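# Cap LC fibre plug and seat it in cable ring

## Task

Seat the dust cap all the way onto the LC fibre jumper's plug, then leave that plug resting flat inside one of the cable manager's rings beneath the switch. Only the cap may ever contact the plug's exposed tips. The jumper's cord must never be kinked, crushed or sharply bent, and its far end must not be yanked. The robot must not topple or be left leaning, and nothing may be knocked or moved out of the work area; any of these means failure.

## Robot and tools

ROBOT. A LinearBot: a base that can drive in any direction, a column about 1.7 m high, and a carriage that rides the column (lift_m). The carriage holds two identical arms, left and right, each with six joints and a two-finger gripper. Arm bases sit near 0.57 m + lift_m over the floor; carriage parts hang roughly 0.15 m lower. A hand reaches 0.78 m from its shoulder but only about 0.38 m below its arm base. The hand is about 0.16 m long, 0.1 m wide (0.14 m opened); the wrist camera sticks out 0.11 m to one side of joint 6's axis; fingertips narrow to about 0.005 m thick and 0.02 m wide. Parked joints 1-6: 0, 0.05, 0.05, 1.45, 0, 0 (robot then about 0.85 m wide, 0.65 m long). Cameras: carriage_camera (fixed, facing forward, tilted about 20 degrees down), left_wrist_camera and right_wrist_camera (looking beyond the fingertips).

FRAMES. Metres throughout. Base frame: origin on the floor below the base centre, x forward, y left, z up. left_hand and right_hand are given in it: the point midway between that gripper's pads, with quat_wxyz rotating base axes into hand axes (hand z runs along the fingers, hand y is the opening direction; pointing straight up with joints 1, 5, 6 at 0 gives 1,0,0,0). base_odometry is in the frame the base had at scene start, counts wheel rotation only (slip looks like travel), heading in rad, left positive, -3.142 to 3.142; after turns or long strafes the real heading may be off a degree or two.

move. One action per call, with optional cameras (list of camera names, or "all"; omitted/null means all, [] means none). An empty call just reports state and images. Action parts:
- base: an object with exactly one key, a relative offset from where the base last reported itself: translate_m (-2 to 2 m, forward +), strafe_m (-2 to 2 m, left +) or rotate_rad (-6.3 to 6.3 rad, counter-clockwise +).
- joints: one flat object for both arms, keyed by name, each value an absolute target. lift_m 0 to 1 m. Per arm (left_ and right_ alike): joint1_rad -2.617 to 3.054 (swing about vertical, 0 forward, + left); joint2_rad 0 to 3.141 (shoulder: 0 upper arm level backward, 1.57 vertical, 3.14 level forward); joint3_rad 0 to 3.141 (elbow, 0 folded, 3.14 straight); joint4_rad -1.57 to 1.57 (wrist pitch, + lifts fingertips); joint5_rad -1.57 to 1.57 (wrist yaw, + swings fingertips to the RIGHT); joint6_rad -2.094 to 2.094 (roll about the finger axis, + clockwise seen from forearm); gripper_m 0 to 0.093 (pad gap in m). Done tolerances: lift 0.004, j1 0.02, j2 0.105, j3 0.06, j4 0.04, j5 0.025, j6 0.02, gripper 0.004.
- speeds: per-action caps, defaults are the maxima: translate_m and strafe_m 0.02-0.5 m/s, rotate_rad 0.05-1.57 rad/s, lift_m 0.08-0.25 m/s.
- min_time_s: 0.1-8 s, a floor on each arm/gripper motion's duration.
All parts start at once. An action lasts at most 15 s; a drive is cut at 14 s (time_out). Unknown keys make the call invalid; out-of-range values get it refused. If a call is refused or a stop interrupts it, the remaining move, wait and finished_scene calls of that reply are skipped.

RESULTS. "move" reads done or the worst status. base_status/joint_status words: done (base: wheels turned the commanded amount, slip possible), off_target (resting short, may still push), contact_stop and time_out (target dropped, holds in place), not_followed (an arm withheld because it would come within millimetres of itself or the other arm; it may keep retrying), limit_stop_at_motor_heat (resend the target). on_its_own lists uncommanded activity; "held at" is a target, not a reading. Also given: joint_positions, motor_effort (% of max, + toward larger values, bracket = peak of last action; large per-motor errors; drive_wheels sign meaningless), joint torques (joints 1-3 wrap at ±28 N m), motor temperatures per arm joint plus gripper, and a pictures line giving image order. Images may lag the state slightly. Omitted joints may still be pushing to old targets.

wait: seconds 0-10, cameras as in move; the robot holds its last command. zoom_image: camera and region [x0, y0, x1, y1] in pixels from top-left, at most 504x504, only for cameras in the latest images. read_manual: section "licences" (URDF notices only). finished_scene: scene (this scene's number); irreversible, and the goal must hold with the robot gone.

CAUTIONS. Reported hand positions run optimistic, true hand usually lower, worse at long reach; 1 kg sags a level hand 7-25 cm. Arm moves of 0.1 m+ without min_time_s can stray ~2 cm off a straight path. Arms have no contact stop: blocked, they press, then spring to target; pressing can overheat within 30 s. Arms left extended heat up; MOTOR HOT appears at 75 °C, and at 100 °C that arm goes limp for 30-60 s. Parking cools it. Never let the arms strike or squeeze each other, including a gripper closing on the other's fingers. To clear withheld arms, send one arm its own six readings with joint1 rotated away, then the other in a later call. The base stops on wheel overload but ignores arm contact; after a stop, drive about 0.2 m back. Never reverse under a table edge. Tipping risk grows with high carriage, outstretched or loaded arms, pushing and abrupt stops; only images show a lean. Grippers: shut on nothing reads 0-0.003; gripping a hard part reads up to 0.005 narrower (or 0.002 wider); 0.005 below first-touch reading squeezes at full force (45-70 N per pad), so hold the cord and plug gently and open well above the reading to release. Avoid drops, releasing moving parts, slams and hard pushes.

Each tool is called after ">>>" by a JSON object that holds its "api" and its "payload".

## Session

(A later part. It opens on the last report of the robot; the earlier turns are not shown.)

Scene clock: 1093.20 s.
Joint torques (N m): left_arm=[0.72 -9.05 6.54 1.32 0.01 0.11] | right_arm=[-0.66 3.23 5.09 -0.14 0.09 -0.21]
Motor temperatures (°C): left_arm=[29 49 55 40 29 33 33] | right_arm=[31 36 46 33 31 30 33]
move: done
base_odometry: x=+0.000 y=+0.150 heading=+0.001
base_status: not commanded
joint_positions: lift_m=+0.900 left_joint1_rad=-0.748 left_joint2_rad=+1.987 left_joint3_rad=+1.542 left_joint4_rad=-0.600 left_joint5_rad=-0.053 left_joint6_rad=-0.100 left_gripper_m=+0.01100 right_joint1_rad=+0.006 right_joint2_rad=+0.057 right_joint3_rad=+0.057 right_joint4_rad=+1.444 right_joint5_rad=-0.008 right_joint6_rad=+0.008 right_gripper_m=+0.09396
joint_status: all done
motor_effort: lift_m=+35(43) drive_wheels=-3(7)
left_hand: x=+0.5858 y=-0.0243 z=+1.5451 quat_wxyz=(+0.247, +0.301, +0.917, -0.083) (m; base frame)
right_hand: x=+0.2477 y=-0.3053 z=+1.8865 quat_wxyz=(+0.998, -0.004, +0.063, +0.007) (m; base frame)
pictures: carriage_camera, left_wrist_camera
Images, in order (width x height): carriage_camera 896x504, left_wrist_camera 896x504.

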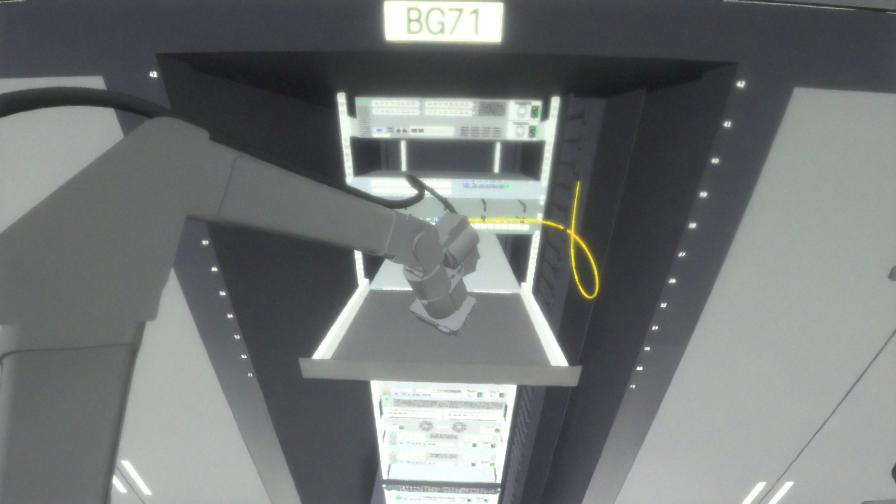

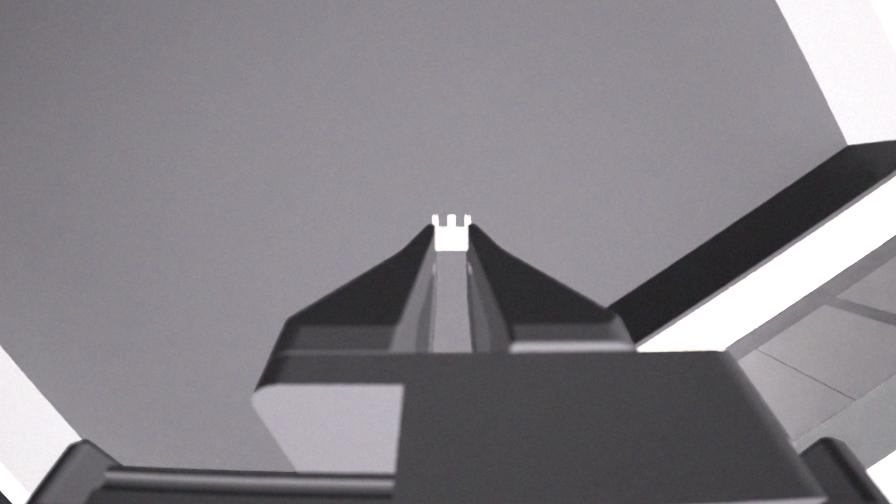

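>>> {"api": "move", "payload": {"joints": {"lift_m": 1.0}, "speeds": {"lift_m": 0.12}, "cameras": ["carriage_camera"]}}

>>> {"api": "move", "payload": {"joints": {"left_joint1_rad": 0.0, "left_joint2_rad": 0.05, "left_joint3_rad": 0.05, "left_joint4_rad": 1.45, "left_joint5_rad": 0.0, "left_joint6_rad": 0.0}, "min_time_s": 3.0, "cameras": ["carriage_camera", "left_wrist_camera", "right_wrist_camera"]}}

Scene clock: 1271.27 s.
Joint torques (N m): left_arm=[0.69 -9.44 6.5 1.32 0.01 0.11] | right_arm=[-0.65 3.25 5.2 -0.15 0.08 -0.21]
Motor temperatures (°C): left_arm=[29 51 54 38 29 33 35] | right_arm=[31 35 46 31 31 30 33]
move: done
base_odometry: x=+0.000 y=+0.150 heading=+0.001
base_status: not commanded
joint_positions: lift_m=+1.000 left_joint1_rad=-0.748 left_joint2_rad=+1.992 left_joint3_rad=+1.542 left_joint4_rad=-0.601 left_joint5_rad=-0.053 left_joint6_rad=-0.100 left_gripper_m=+0.01099 right_joint1_rad=+0.006 right_joint2_rad=+0.057 right_joint3_rad=+0.056 right_joint4_rad=+1.445 right_joint5_rad=-0.008 right_joint6_rad=+0.008 right_gripper_m=+0.09396
joint_status: all done
motor_effort: lift_m=+35(42) drive_wheels=-1(6)
left_hand: x=+0.5856 y=-0.0241 z=+1.6427 quat_wxyz=(+0.245, +0.301, +0.918, -0.082) (m; base frame)
right_hand: x=+0.2477 y=-0.3053 z=+1.9863 quat_wxyz=(+0.998, -0.004, +0.063, +0.007) (m; base frame)
pictures: carriage_camera
Images, in order (width x height): carriage_camera 896x504.

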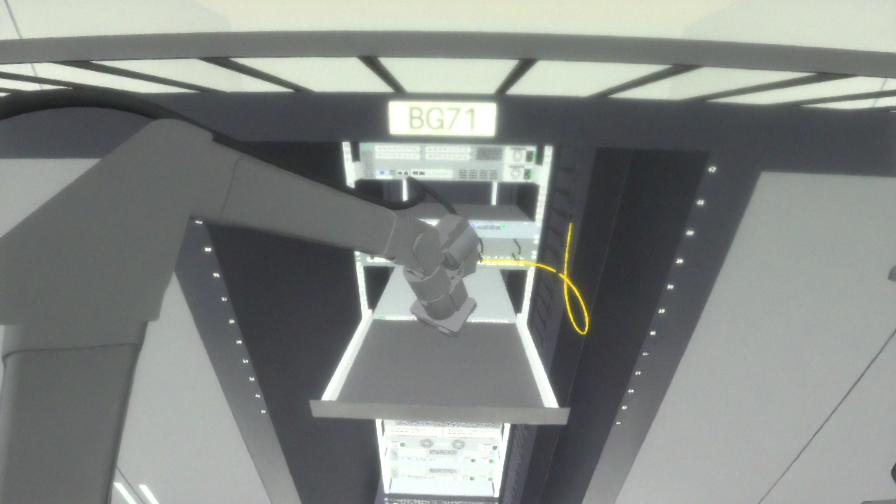

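Scene clock: 1274.63 s.
Joint torques (N m): left_arm=[0.72 2.8 4.96 -0.16 0.18 0.11] | right_arm=[-0.65 3.25 5.19 -0.18 0.07 -0.21]
Motor temperatures (°C): left_arm=[29 51 54 38 29 33 35] | right_arm=[31 35 46 31 31 30 33]
move: done
base_odometry: x=+0.000 y=+0.150 heading=+0.001
base_status: not commanded
joint_positions: lift_m=+1.000 left_joint1_rad=-0.008 left_joint2_rad=+0.059 left_joint3_rad=+0.065 left_joint4_rad=+1.438 left_joint5_rad=-0.013 left_joint6_rad=-0.011 left_gripper_m=+0.01096 right_joint1_rad=+0.006 right_joint2_rad=+0.057 right_joint3_rad=+0.056 right_joint4_rad=+1.446 right_joint5_rad=-0.007 right_joint6_rad=+0.008 right_gripper_m=+0.09396
joint_status: all done
motor_effort: lift_m=+35(35) drive_wheels=-1(7)
left_hand: x=+0.2476 y=+0.3090 z=+1.9884 quat_wxyz=(+0.998, -0.007, +0.064, -0.009) (m; base frame)
right_hand: x=+0.2475 y=-0.3055 z=+1.9864 quat_wxyz=(+0.998, -0.003, +0.063, +0.007) (m; base frame)
pictures: carriage_camera, left_wrist_camera, right_wrist_camera
Images, in order (width x height): carriage_camera 896x504, left_wrist_camera 896x504, right_wrist_camera 896x504.

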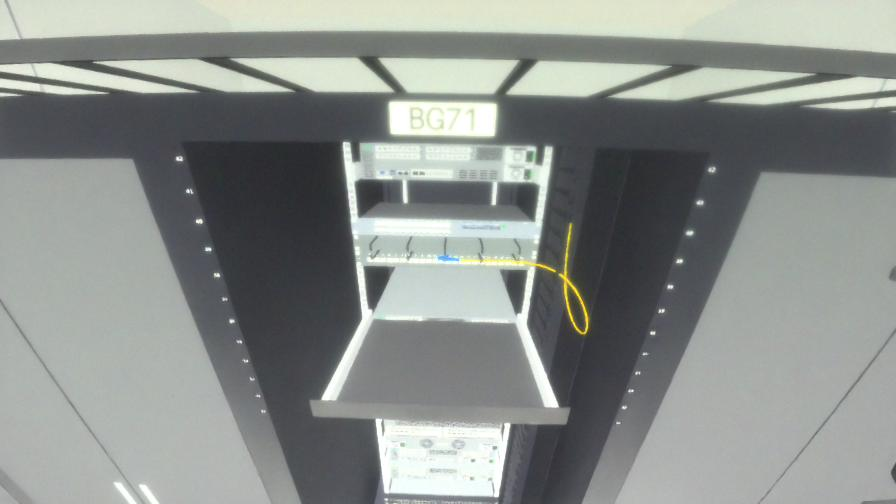

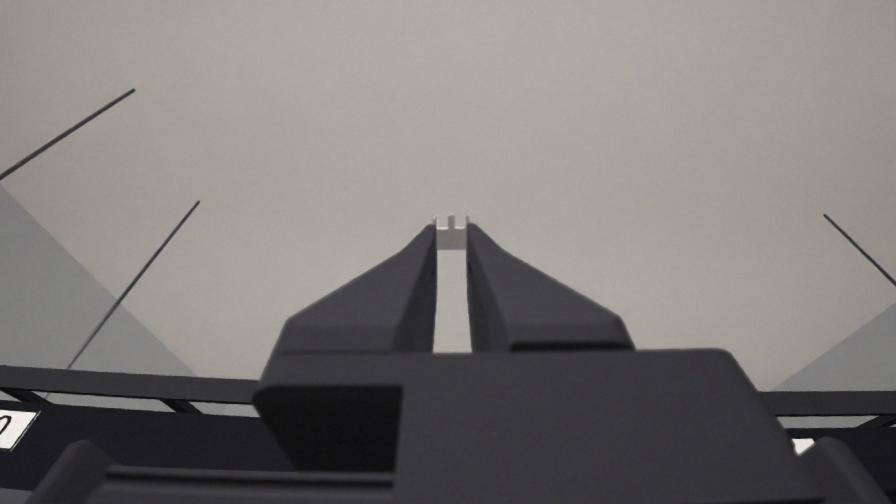

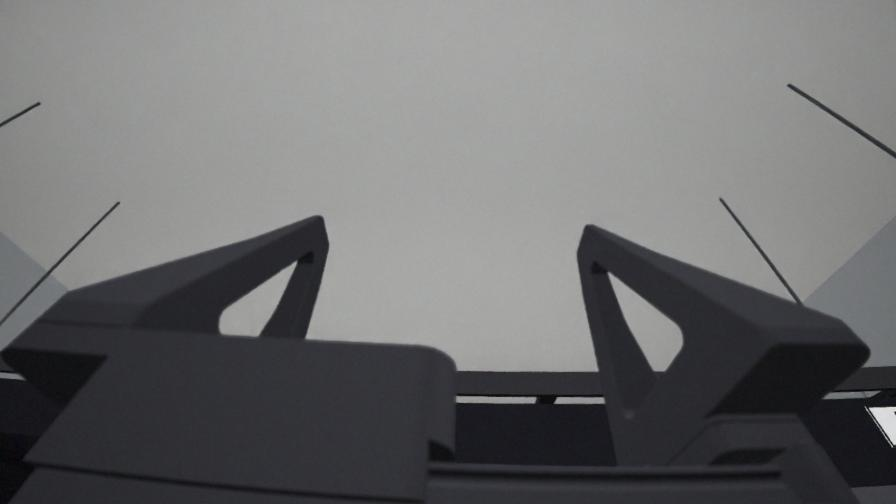

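>>> {"api": "zoom_image", "payload": {"camera": "left_wrist_camera", "region": [400, 200, 500, 256]}}

>>> {"api": "zoom_image", "payload": {"camera": "carriage_camera", "region": [350, 210, 550, 290]}}

>>> {"api": "zoom_image", "payload": {"camera": "carriage_camera", "region": [420, 225, 500, 275]}}

Scaled by 5.040 from the camera's 896x504 image, which has a finer 1280x720 frame.

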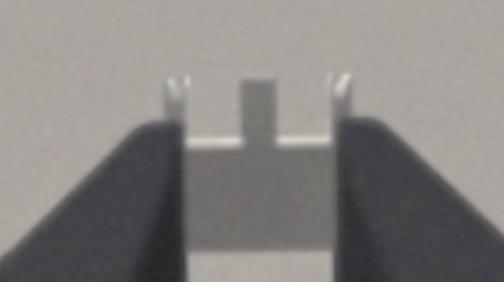

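Scaled by 2.520 from the camera's 896x504 image, which has a finer 1280x720 frame.

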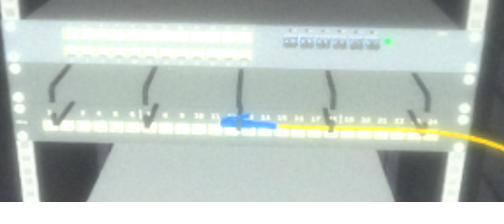

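Scaled by 6.300 from the camera's 896x504 image, which has a finer 1280x720 frame.

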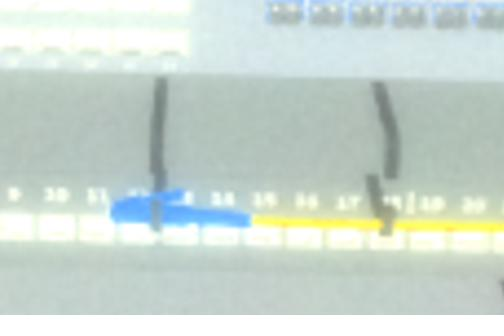

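>>> {"api": "move", "payload": {"joints": {"right_joint1_rad": 0.3, "right_joint2_rad": 1.0, "right_joint3_rad": 0.5, "right_joint4_rad": 0.5, "right_joint5_rad": -0.05, "right_joint6_rad": -0.8}, "min_time_s": 2.0, "cameras": []}}

>>> {"api": "move", "payload": {"joints": {"right_joint1_rad": 0.5375, "right_joint2_rad": 2.11, "right_joint3_rad": 1.013, "right_joint4_rad": 1.13, "right_joint5_rad": -0.106, "right_joint6_rad": -1.571}, "min_time_s": 2.5, "cameras": ["right_wrist_camera", "carriage_camera"]}}

>>> {"api": "zoom_image", "payload": {"camera": "right_wrist_camera", "region": [320, 150, 600, 360]}}

Scene clock: 1349.30 s.
Joint torques (N m): left_arm=[0.69 2.74 4.94 -0.19 0.17 0.11] | right_arm=[0.57 -2.02 10.29 2.44 -0.11 -0.19]
Motor temperatures (°C): left_arm=[29 43 52 35 29 33 35] | right_arm=[31 35 45 31 31 30 33]
move: done
base_odometry: x=+0.000 y=+0.150 heading=+0.001
base_status: not commanded
joint_positions: lift_m=+1.000 left_joint1_rad=-0.008 left_joint2_rad=+0.059 left_joint3_rad=+0.065 left_joint4_rad=+1.441 left_joint5_rad=-0.010 left_joint6_rad=-0.010 left_gripper_m=+0.01096 right_joint1_rad=+0.294 right_joint2_rad=+0.992 right_joint3_rad=+0.473 right_joint4_rad=+0.519 right_joint5_rad=-0.041 right_joint6_rad=-0.788 right_gripper_m=+0.09396
joint_status: all done
motor_effort: lift_m=+35(35) drive_wheels=-5(7)
left_hand: x=+0.2469 y=+0.3085 z=+1.9885 quat_wxyz=(+0.998, -0.005, +0.062, -0.009) (m; base frame)
right_hand: x=+0.5616 y=-0.1949 z=+1.8190 quat_wxyz=(+0.689, -0.376, +0.599, -0.159) (m; base frame)
pictures: none
No camera images: "cameras" was empty.

Scene clock: 1352.10 s.
Joint torques (N m): left_arm=[0.69 2.78 4.96 -0.2 0.17 0.11] | right_arm=[0.54 -9.52 7.82 2.59 -0.08 -0.14]
Motor temperatures (°C): left_arm=[29 43 52 35 29 33 36] | right_arm=[31 35 46 32 31 30 33]
move: done
base_odometry: x=+0.000 y=+0.150 heading=+0.001
base_status: not commanded
joint_positions: lift_m=+1.000 left_joint1_rad=-0.008 left_joint2_rad=+0.059 left_joint3_rad=+0.065 left_joint4_rad=+1.441 left_joint5_rad=-0.010 left_joint6_rad=-0.010 left_gripper_m=+0.01096 right_joint1_rad=+0.532 right_joint2_rad=+2.091 right_joint3_rad=+0.992 right_joint4_rad=+1.128 right_joint5_rad=-0.096 right_joint6_rad=-1.559 right_gripper_m=+0.09397
joint_status: all done
motor_effort: lift_m=+35(35) drive_wheels=-1(7)
left_hand: x=+0.2468 y=+0.3085 z=+1.9885 quat_wxyz=(+0.998, -0.005, +0.062, -0.009) (m; base frame)
right_hand: x=+0.6904 y=-0.0083 z=+1.7129 quat_wxyz=(+0.641, -0.619, +0.319, -0.323) (m; base frame)
pictures: carriage_camera, right_wrist_camera
Images, in order (width x height): carriage_camera 896x504, right_wrist_camera 896x504.

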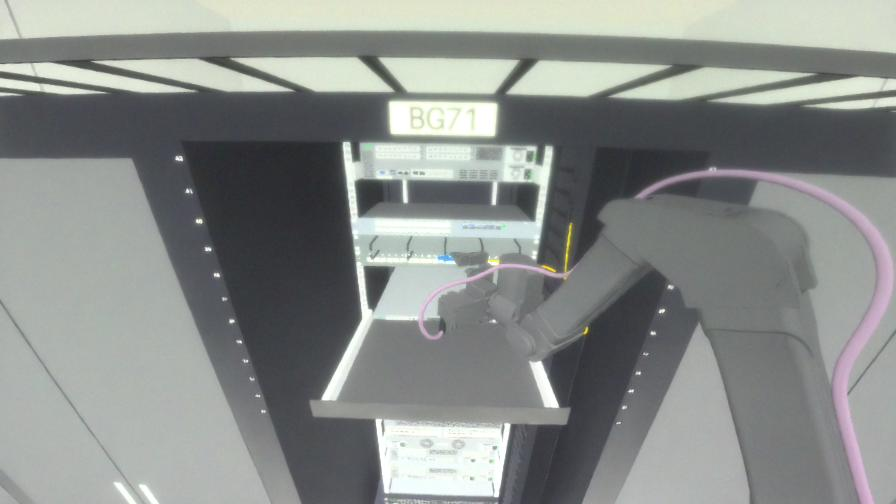

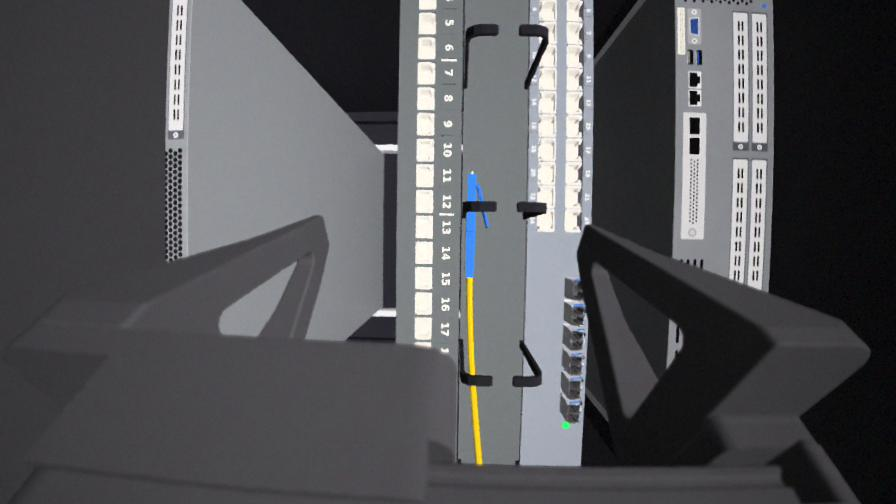

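Scaled by 1.800 from the camera's 896x504 image, which has a finer 1280x720 frame.

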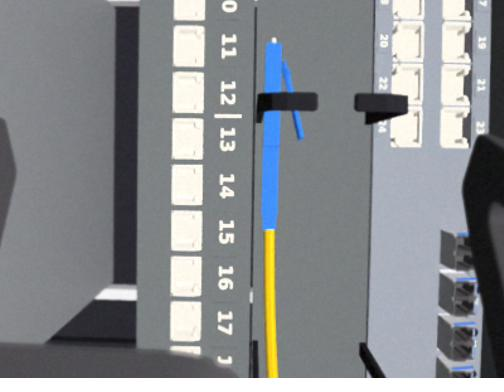

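>>> {"api": "zoom_image", "payload": {"camera": "right_wrist_camera", "region": [430, 0, 570, 110]}}

>>> {"api": "zoom_image", "payload": {"camera": "right_wrist_camera", "region": [430, 320, 570, 420]}}

>>> {"api": "zoom_image", "payload": {"camera": "right_wrist_camera", "region": [440, 160, 560, 290]}}

Scaled by 3.600 from the camera's 896x504 image, which has a finer 1280x720 frame.

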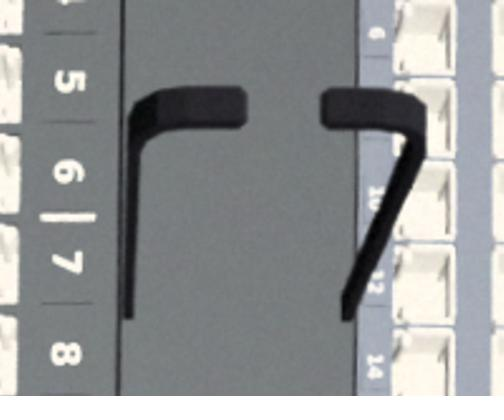

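Scaled by 3.600 from the camera's 896x504 image, which has a finer 1280x720 frame.

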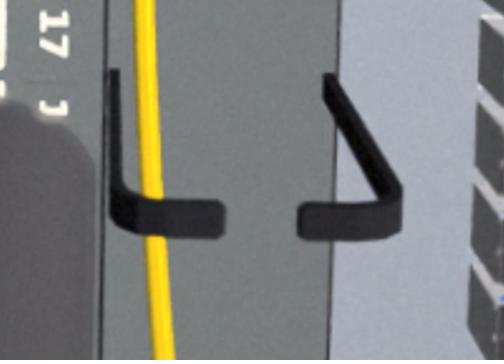

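Scaled by 3.877 from the camera's 896x504 image, which has a finer 1280x720 frame.

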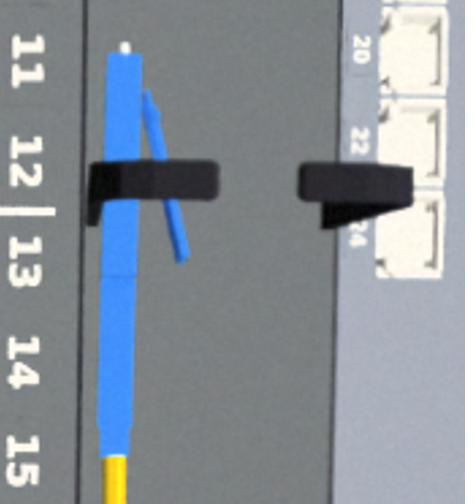

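>>> {"api": "move", "payload": {"cameras": ["right_wrist_camera", "carriage_camera"]}}

Scene clock: 1473.37 s.
Joint torques (N m): left_arm=[0.72 2.8 4.94 -0.19 0.15 0.11] | right_arm=[0.53 -9.5 7.76 2.61 -0.1 -0.12]
Motor temperatures (°C): left_arm=[29 41 50 33 29 33 36] | right_arm=[31 43 48 46 31 30 33]
base_odometry: x=+0.000 y=+0.150 heading=+0.001
base_status: not commanded
joint_positions: lift_m=+1.000 left_joint1_rad=-0.008 left_joint2_rad=+0.059 left_joint3_rad=+0.065 left_joint4_rad=+1.441 left_joint5_rad=-0.010 left_joint6_rad=-0.010 left_gripper_m=+0.01096 right_joint1_rad=+0.532 right_joint2_rad=+2.091 right_joint3_rad=+0.992 right_joint4_rad=+1.131 right_joint5_rad=-0.097 right_joint6_rad=-1.561 right_gripper_m=+0.09397
joint_status: all done
motor_effort: lift_m=+35(35) drive_wheels=-1(7)
left_hand: x=+0.2468 y=+0.3085 z=+1.9885 quat_wxyz=(+0.998, -0.005, +0.062, -0.009) (m; base frame)
right_hand: x=+0.6904 y=-0.0081 z=+1.7139 quat_wxyz=(+0.641, -0.619, +0.318, -0.324) (m; base frame)
pictures: carriage_camera, right_wrist_camera
Images, in order (width x height): carriage_camera 896x504, right_wrist_camera 896x504.

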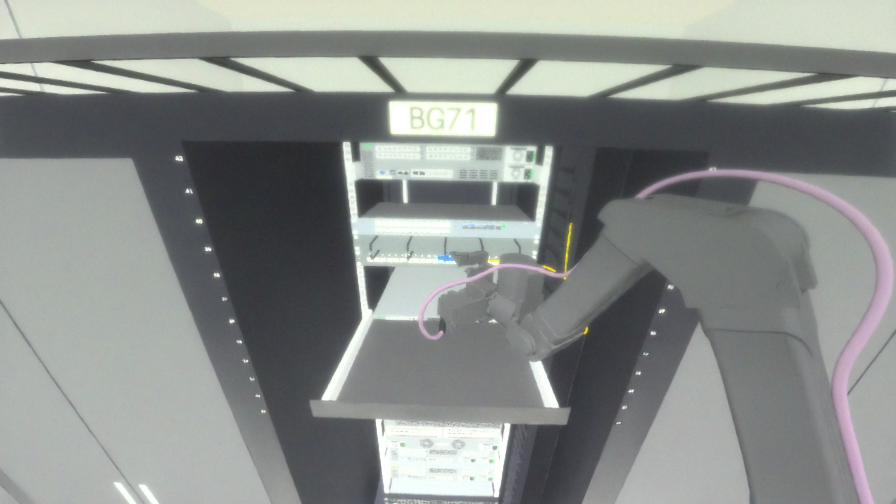

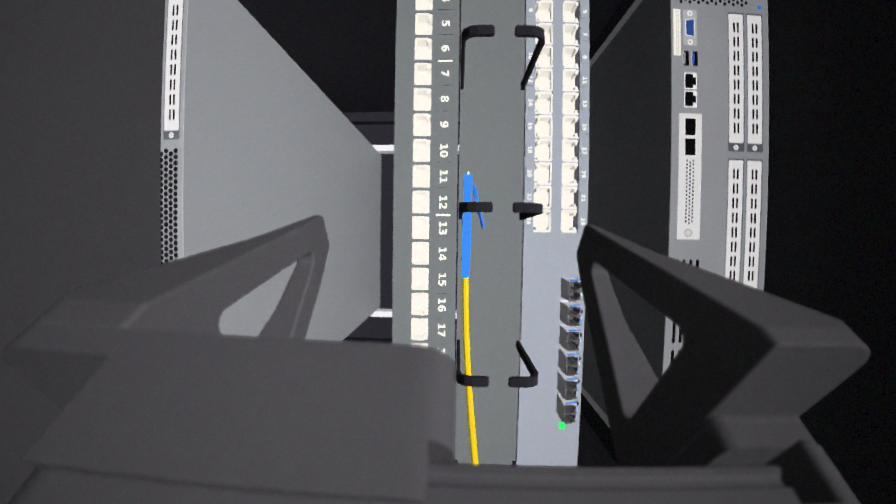

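>>> {"api": "zoom_image", "payload": {"camera": "right_wrist_camera", "region": [560, 0, 896, 250]}}

>>> {"api": "zoom_image", "payload": {"camera": "carriage_camera", "region": [240, 20, 660, 300]}}

Scaled by 1.500 from the camera's 896x504 image, which has a finer 1280x720 frame.

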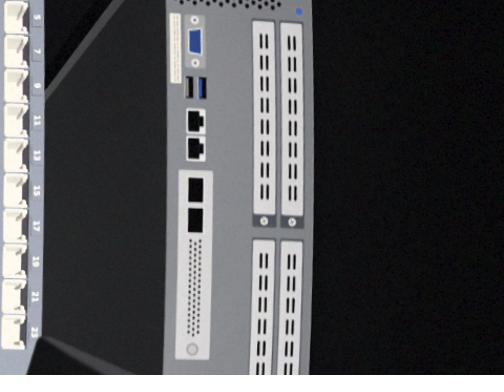

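Scaled by 1.200 from the camera's 896x504 image, which has a finer 1280x720 frame.

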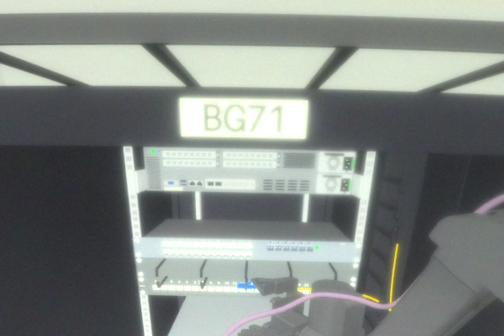

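>>> {"api": "move", "payload": {"joints": {"right_joint4_rad": 1.52}, "min_time_s": 1.0, "cameras": ["right_wrist_camera", "left_wrist_camera"]}}

Scene clock: 1838.27 s.
Joint torques (N m): left_arm=[0.69 2.76 4.96 -0.18 0.16 0.11] | right_arm=[0.54 -9.24 7.51 2.3 -0.03 -0.13]
Motor temperatures (°C): left_arm=[29 38 47 30 29 33 36] | right_arm=[31 47 49 55 31 30 33]
move: done
base_odometry: x=+0.000 y=+0.150 heading=+0.001
base_status: not commanded
joint_positions: lift_m=+1.000 left_joint1_rad=-0.008 left_joint2_rad=+0.059 left_joint3_rad=+0.065 left_joint4_rad=+1.441 left_joint5_rad=-0.010 left_joint6_rad=-0.010 left_gripper_m=+0.01096 right_joint1_rad=+0.532 right_joint2_rad=+2.091 right_joint3_rad=+0.992 right_joint4_rad=+1.517 right_joint5_rad=-0.097 right_joint6_rad=-1.561 right_gripper_m=+0.09397
joint_status: all done
motor_effort: lift_m=+35(35) drive_wheels=-2(5)
left_hand: x=+0.2468 y=+0.3085 z=+1.9885 quat_wxyz=(+0.998, -0.005, +0.062, -0.009) (m; base frame)
right_hand: x=+0.6722 y=-0.0187 z=+1.8055 quat_wxyz=(+0.742, -0.491, +0.237, -0.389) (m; base frame)
pictures: left_wrist_camera, right_wrist_camera
Images, in order (width x height): left_wrist_camera 896x504, right_wrist_camera 896x504.

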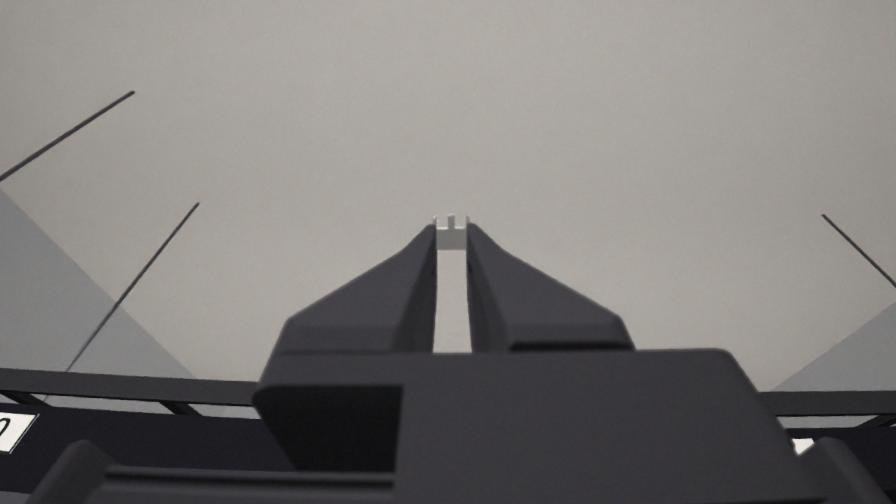

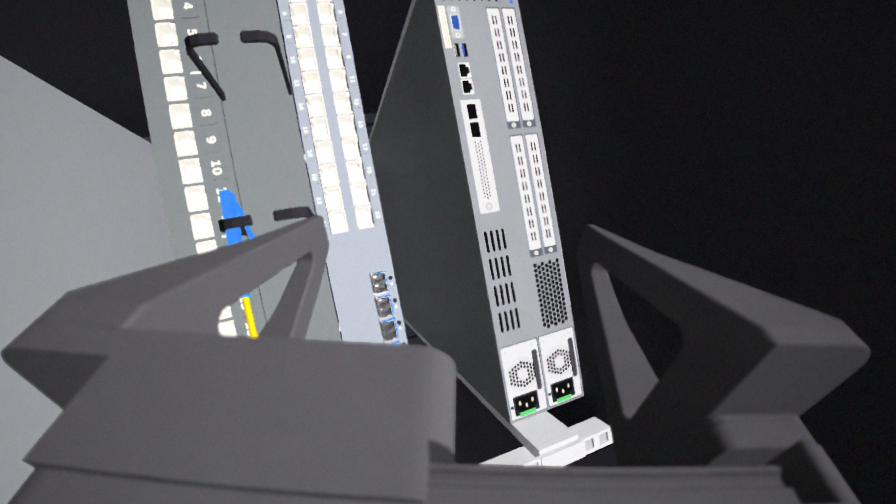

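>>> {"api": "move", "payload": {"joints": {"right_joint1_rad": 0.689, "right_joint2_rad": 1.41, "right_joint3_rad": 0.865, "right_joint4_rad": 0.557, "right_joint5_rad": 0.048, "right_joint6_rad": -1.571}, "min_time_s": 2.5, "cameras": []}}

>>> {"api": "move", "payload": {"joints": {"lift_m": 0.88}, "cameras": ["carriage_camera", "right_wrist_camera"]}}

Scene clock: 2166.73 s.
Joint torques (N m): left_arm=[0.69 2.78 4.97 -0.19 0.17 0.11] | right_arm=[0.57 -8.5 6.46 2.45 0.09 -0.12]
Motor temperatures (°C): left_arm=[29 37 45 30 29 33 37] | right_arm=[31 48 49 48 31 30 33]
move: done
base_odometry: x=+0.000 y=+0.150 heading=+0.001
base_status: not commanded
joint_positions: lift_m=+1.000 left_joint1_rad=-0.008 left_joint2_rad=+0.059 left_joint3_rad=+0.065 left_joint4_rad=+1.441 left_joint5_rad=-0.010 left_joint6_rad=-0.010 left_gripper_m=+0.01096 right_joint1_rad=+0.683 right_joint2_rad=+1.429 right_joint3_rad=+0.881 right_joint4_rad=+0.576 right_joint5_rad=+0.038 right_joint6_rad=-1.561 right_gripper_m=+0.09397
joint_status: all done
motor_effort: lift_m=+35(35) drive_wheels=-2(6)
left_hand: x=+0.2468 y=+0.3085 z=+1.9885 quat_wxyz=(+0.998, -0.005, +0.062, -0.009) (m; base frame)
right_hand: x=+0.5830 y=-0.0163 z=+1.8593 quat_wxyz=(+0.643, -0.622, +0.315, -0.317) (m; base frame)
pictures: none
No camera images: "cameras" was empty.

Scene clock: 2167.73 s.
Joint torques (N m): left_arm=[0.69 3.03 5.44 -0.21 0.16 0.12] | right_arm=[0.58 -7.5 7.21 2.62 0.09 -0.11]
Motor temperatures (°C): left_arm=[29 37 45 30 29 33 37] | right_arm=[31 48 49 48 31 30 33]
move: done
base_odometry: x=+0.000 y=+0.150 heading=+0.001
base_status: not commanded
joint_positions: lift_m=+0.880 left_joint1_rad=-0.008 left_joint2_rad=+0.056 left_joint3_rad=+0.059 left_joint4_rad=+1.443 left_joint5_rad=-0.010 left_joint6_rad=-0.010 left_gripper_m=+0.01096 right_joint1_rad=+0.683 right_joint2_rad=+1.419 right_joint3_rad=+0.872 right_joint4_rad=+0.560 right_joint5_rad=+0.040 right_joint6_rad=-1.563 right_gripper_m=+0.09397
joint_status: all done
motor_effort: lift_m=+35(36) drive_wheels=-2(7)
left_hand: x=+0.2473 y=+0.3084 z=+1.8670 quat_wxyz=(+0.998, -0.005, +0.063, -0.009) (m; base frame)
right_hand: x=+0.5812 y=-0.0180 z=+1.7357 quat_wxyz=(+0.638, -0.627, +0.317, -0.316) (m; base frame)
pictures: carriage_camera, right_wrist_camera
Images, in order (width x height): carriage_camera 896x504, right_wrist_camera 896x504.

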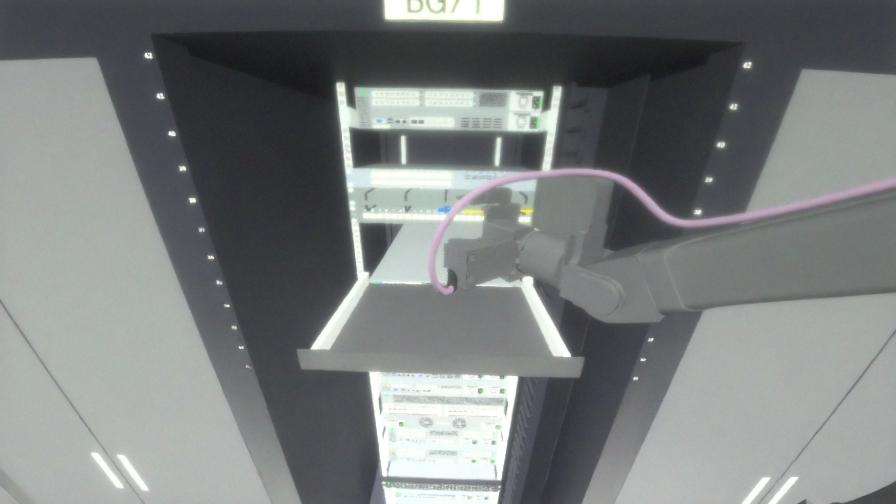

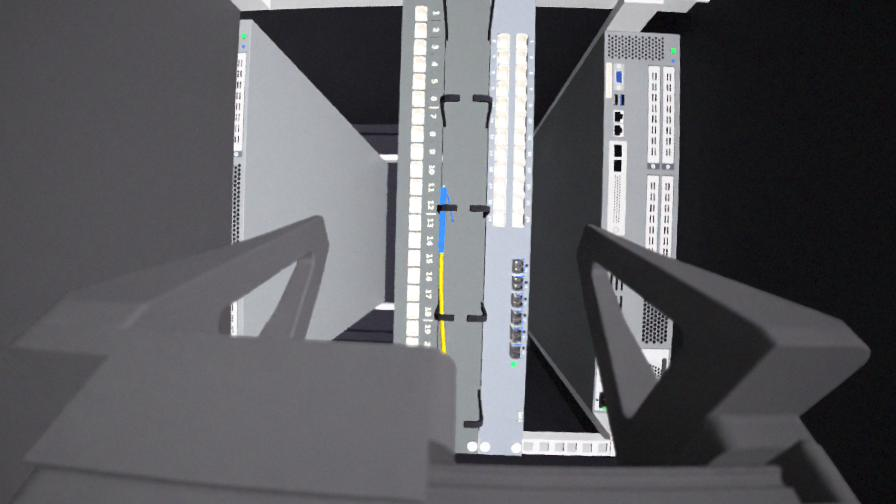

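>>> {"api": "move", "payload": {"joints": {"lift_m": 0.82}, "cameras": []}}

>>> {"api": "move", "payload": {"joints": {"left_joint1_rad": -0.567, "left_joint2_rad": 1.145, "left_joint3_rad": 1.581, "left_joint4_rad": -1.094, "left_joint5_rad": 0.104, "left_joint6_rad": 1.179}, "min_time_s": 4.0, "cameras": ["carriage_camera", "left_wrist_camera"]}}

Scene clock: 2225.77 s.
Joint torques (N m): left_arm=[0.7 3.02 5.44 -0.2 0.16 0.11] | right_arm=[0.55 -7.41 7.25 2.61 0.09 -0.11]
Motor temperatures (°C): left_arm=[29 36 45 30 29 33 37] | right_arm=[31 44 49 51 31 30 33]
move: done
base_odometry: x=+0.000 y=+0.150 heading=+0.001
base_status: not commanded
joint_positions: lift_m=+0.820 left_joint1_rad=-0.008 left_joint2_rad=+0.056 left_joint3_rad=+0.059 left_joint4_rad=+1.443 left_joint5_rad=-0.010 left_joint6_rad=-0.010 left_gripper_m=+0.01096 right_joint1_rad=+0.683 right_joint2_rad=+1.418 right_joint3_rad=+0.872 right_joint4_rad=+0.560 right_joint5_rad=+0.040 right_joint6_rad=-1.563 right_gripper_m=+0.09397
joint_status: all done
motor_effort: lift_m=+35(35) drive_wheels=-5(6)
left_hand: x=+0.2473 y=+0.3084 z=+1.8070 quat_wxyz=(+0.998, -0.005, +0.063, -0.009) (m; base frame)
right_hand: x=+0.5812 y=-0.0182 z=+1.6755 quat_wxyz=(+0.638, -0.627, +0.317, -0.316) (m; base frame)
pictures: none
No camera images: "cameras" was empty.

Scene clock: 2230.10 s.
Joint torques (N m): left_arm=[-0.59 -1.37 9.91 1.75 0.25 0.06] | right_arm=[0.57 -7.41 7.3 2.62 0.08 -0.1]
Motor temperatures (°C): left_arm=[29 36 46 30 29 33 37] | right_arm=[31 44 50 51 31 30 33]
move: done
base_odometry: x=+0.000 y=+0.150 heading=+0.001
base_status: not commanded
joint_positions: lift_m=+0.820 left_joint1_rad=-0.559 left_joint2_rad=+1.137 left_joint3_rad=+1.546 left_joint4_rad=-1.085 left_joint5_rad=+0.090 left_joint6_rad=+1.167 left_gripper_m=+0.01096 right_joint1_rad=+0.683 right_joint2_rad=+1.418 right_joint3_rad=+0.872 right_joint4_rad=+0.560 right_joint5_rad=+0.040 right_joint6_rad=-1.563 right_gripper_m=+0.09397
joint_status: all done
motor_effort: lift_m=+35(35) drive_wheels=-1(6)
left_hand: x=+0.4624 y=+0.1342 z=+1.7264 quat_wxyz=(+0.425, +0.697, +0.571, +0.091) (m; base frame)
right_hand: x=+0.5812 y=-0.0182 z=+1.6755 quat_wxyz=(+0.638, -0.627, +0.317, -0.316) (m; base frame)
pictures: carriage_camera, left_wrist_camera
Images, in order (width x height): carriage_camera 896x504, left_wrist_camera 896x504.

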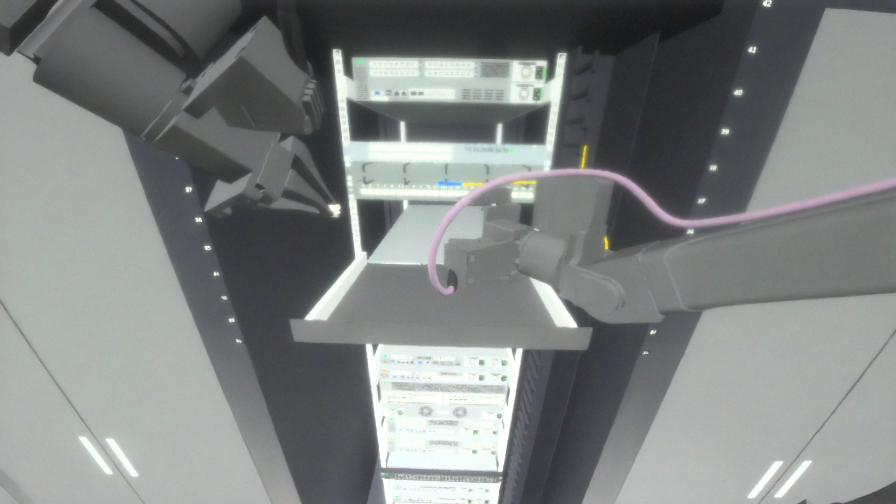

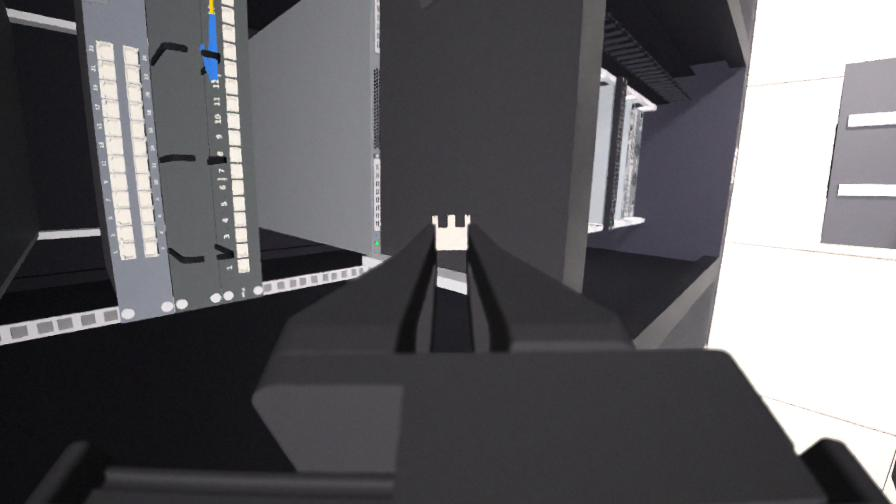

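>>> {"api": "move", "payload": {"base": {"translate_m": 0.14}, "speeds": {"translate_m": 0.12}, "cameras": ["carriage_camera", "right_wrist_camera", "left_wrist_camera"]}}

Scene clock: 2236.50 s.
Joint torques (N m): left_arm=[-0.57 -1.59 9.69 1.79 0.23 0.06] | right_arm=[0.21 -7.43 7.27 2.61 0.07 -0.1]
Motor temperatures (°C): left_arm=[29 36 46 32 29 33 37] | right_arm=[31 44 50 51 31 30 33]
move: done
base_odometry: x=+0.140 y=+0.150 heading=+0.001
base_status: done
joint_positions: lift_m=+0.820 left_joint1_rad=-0.559 left_joint2_rad=+1.140 left_joint3_rad=+1.549 left_joint4_rad=-1.090 left_joint5_rad=+0.092 left_joint6_rad=+1.168 left_gripper_m=+0.01096 right_joint1_rad=+0.685 right_joint2_rad=+1.418 right_joint3_rad=+0.872 right_joint4_rad=+0.561 right_joint5_rad=+0.042 right_joint6_rad=-1.563 right_gripper_m=+0.09397
joint_status: not commanded
motor_effort: lift_m=+35(35) drive_wheels=+1(10)
left_hand: x=+0.4622 y=+0.1339 z=+1.7254 quat_wxyz=(+0.422, +0.698, +0.571, +0.089) (m; base frame)
right_hand: x=+0.5807 y=-0.0176 z=+1.6758 quat_wxyz=(+0.638, -0.627, +0.317, -0.316) (m; base frame)
pictures: carriage_camera, left_wrist_camera, right_wrist_camera
Images, in order (width x height): carriage_camera 896x504, left_wrist_camera 896x504, right_wrist_camera 896x504.

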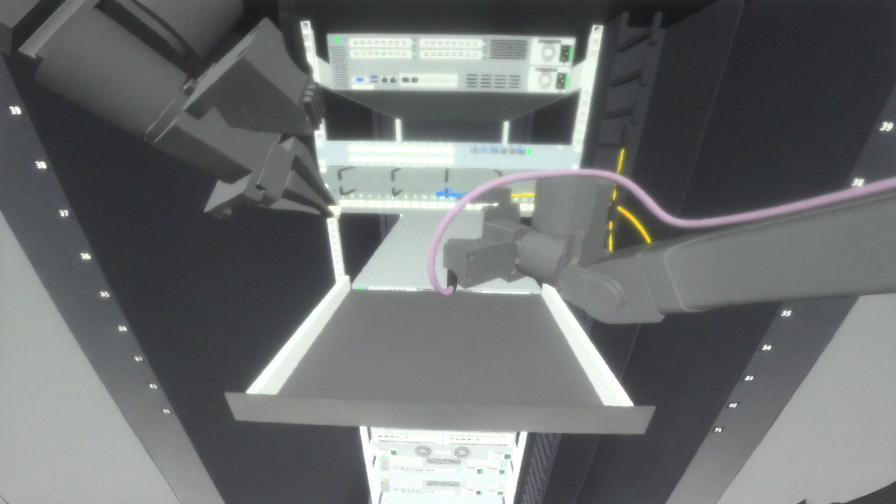

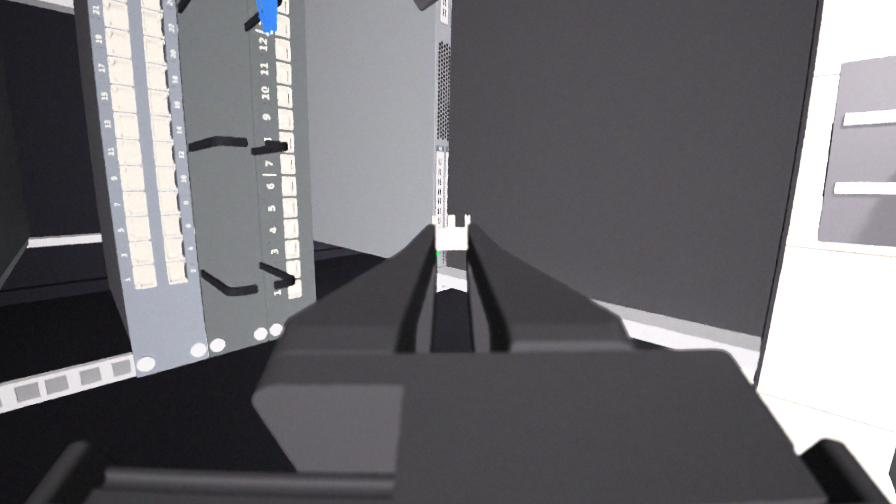

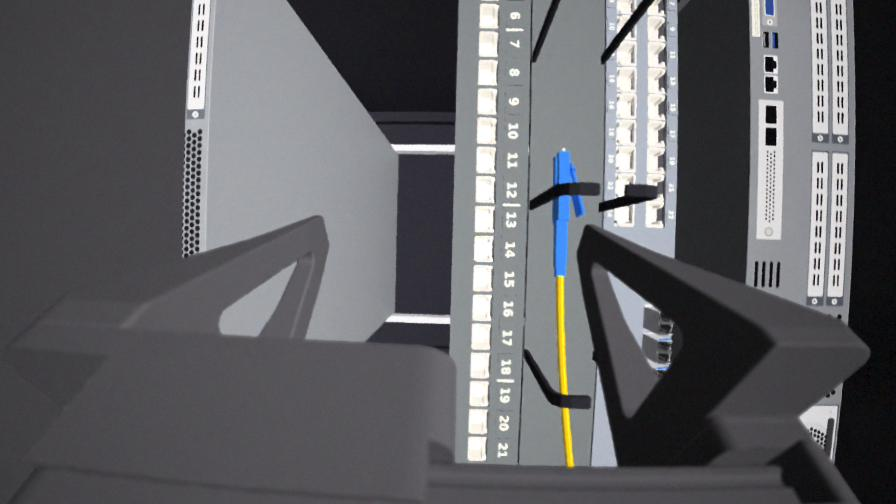

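>>> {"api": "move", "payload": {"cameras": ["right_wrist_camera", "carriage_camera"]}}

Scene clock: 2269.67 s.
Joint torques (N m): left_arm=[-0.57 -1.66 9.69 1.79 0.23 0.07] | right_arm=[0.34 -7.41 7.25 2.6 0.06 -0.1]
Motor temperatures (°C): left_arm=[29 36 50 34 29 33 37] | right_arm=[31 44 51 52 31 30 33]
base_odometry: x=+0.140 y=+0.150 heading=+0.001
base_status: done
joint_positions: lift_m=+0.820 left_joint1_rad=-0.559 left_joint2_rad=+1.140 left_joint3_rad=+1.549 left_joint4_rad=-1.090 left_joint5_rad=+0.092 left_joint6_rad=+1.168 left_gripper_m=+0.01096 right_joint1_rad=+0.685 right_joint2_rad=+1.418 right_joint3_rad=+0.872 right_joint4_rad=+0.561 right_joint5_rad=+0.042 right_joint6_rad=-1.563 right_gripper_m=+0.09397
joint_status: not commanded
motor_effort: lift_m=+35(35) drive_wheels=+0(10)
left_hand: x=+0.4622 y=+0.1339 z=+1.7254 quat_wxyz=(+0.422, +0.698, +0.571, +0.089) (m; base frame)
right_hand: x=+0.5807 y=-0.0176 z=+1.6758 quat_wxyz=(+0.638, -0.627, +0.317, -0.316) (m; base frame)
pictures: carriage_camera, right_wrist_camera
Images, in order (width x height): carriage_camera 896x504, right_wrist_camera 896x504.

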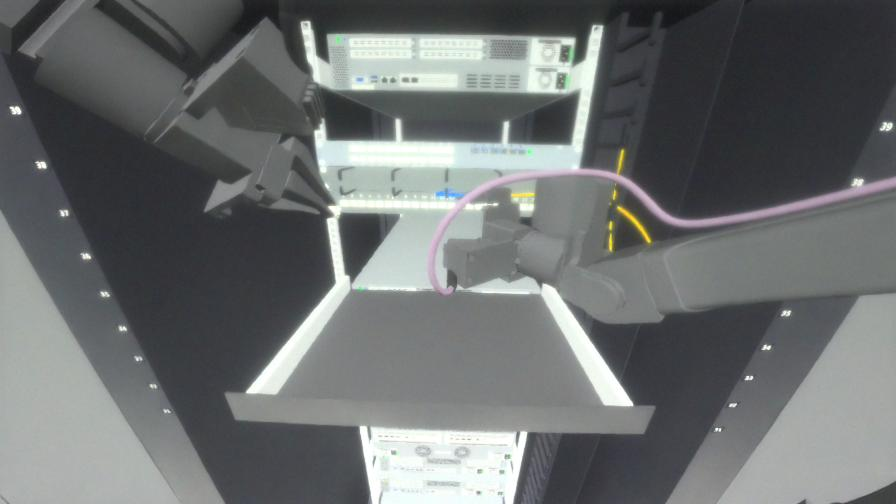

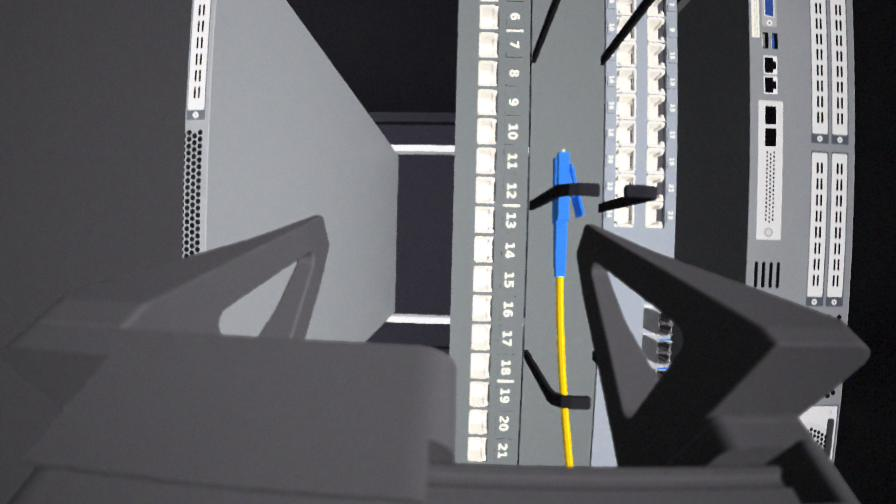

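>>> {"api": "move", "payload": {"joints": {"right_joint1_rad": 0.619, "right_joint2_rad": 1.456, "right_joint3_rad": 1.168, "right_joint4_rad": 0.297, "right_joint5_rad": -0.024, "right_joint6_rad": -1.579, "right_gripper_m": 0.055}, "min_time_s": 2.0, "cameras": ["right_wrist_camera"]}}

Scene clock: 2312.83 s.
Joint torques (N m): left_arm=[-0.59 -1.66 9.7 1.79 0.24 0.07] | right_arm=[-0.66 -5.75 10.44 2.42 -0.11 -0.12]
Motor temperatures (°C): left_arm=[29 35 53 36 29 33 37] | right_arm=[31 44 51 53 31 30 33]
move: done
base_odometry: x=+0.140 y=+0.150 heading=+0.001
base_status: not commanded
joint_positions: lift_m=+0.820 left_joint1_rad=-0.559 left_joint2_rad=+1.140 left_joint3_rad=+1.549 left_joint4_rad=-1.090 left_joint5_rad=+0.092 left_joint6_rad=+1.168 left_gripper_m=+0.01096 right_joint1_rad=+0.625 right_joint2_rad=+1.441 right_joint3_rad=+1.141 right_joint4_rad=+0.315 right_joint5_rad=-0.014 right_joint6_rad=-1.568 right_gripper_m=+0.05513
joint_status: all done
motor_effort: lift_m=+35(35) drive_wheels=+0(5)
left_hand: x=+0.4622 y=+0.1339 z=+1.7254 quat_wxyz=(+0.422, +0.698, +0.571, +0.089) (m; base frame)
right_hand: x=+0.6059 y=-0.0219 z=+1.7379 quat_wxyz=(+0.637, -0.627, +0.316, -0.319) (m; base frame)
pictures: right_wrist_camera
Images, in order (width x height): right_wrist_camera 896x504.

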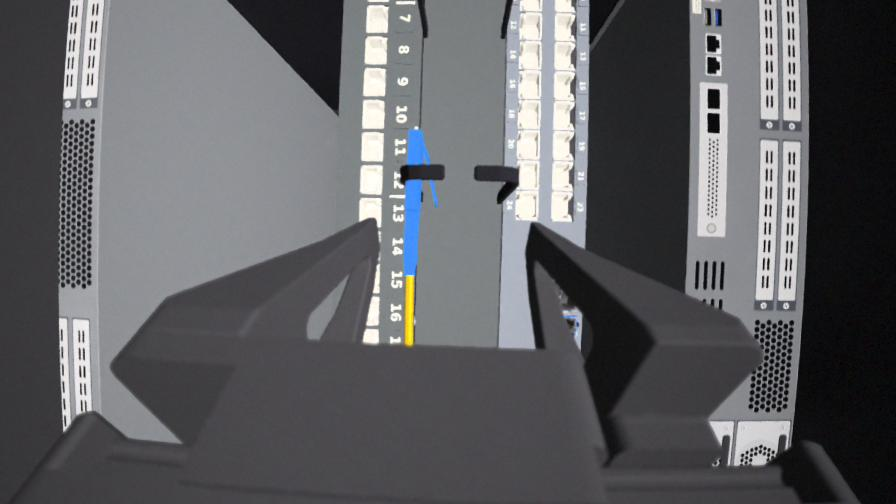

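>>> {"api": "zoom_image", "payload": {"camera": "right_wrist_camera", "region": [350, 100, 570, 320]}}

Scaled by 2.291 from the camera's 896x504 image, which has a finer 1280x720 frame.

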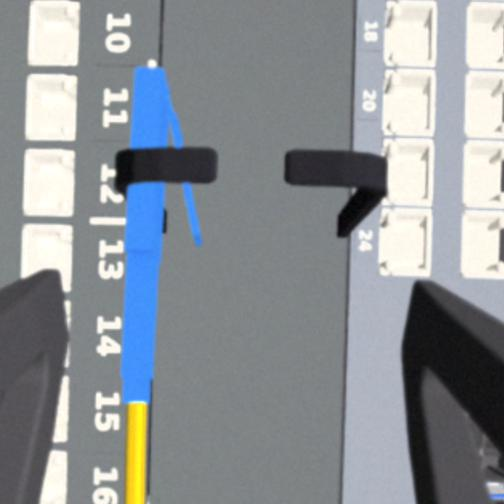

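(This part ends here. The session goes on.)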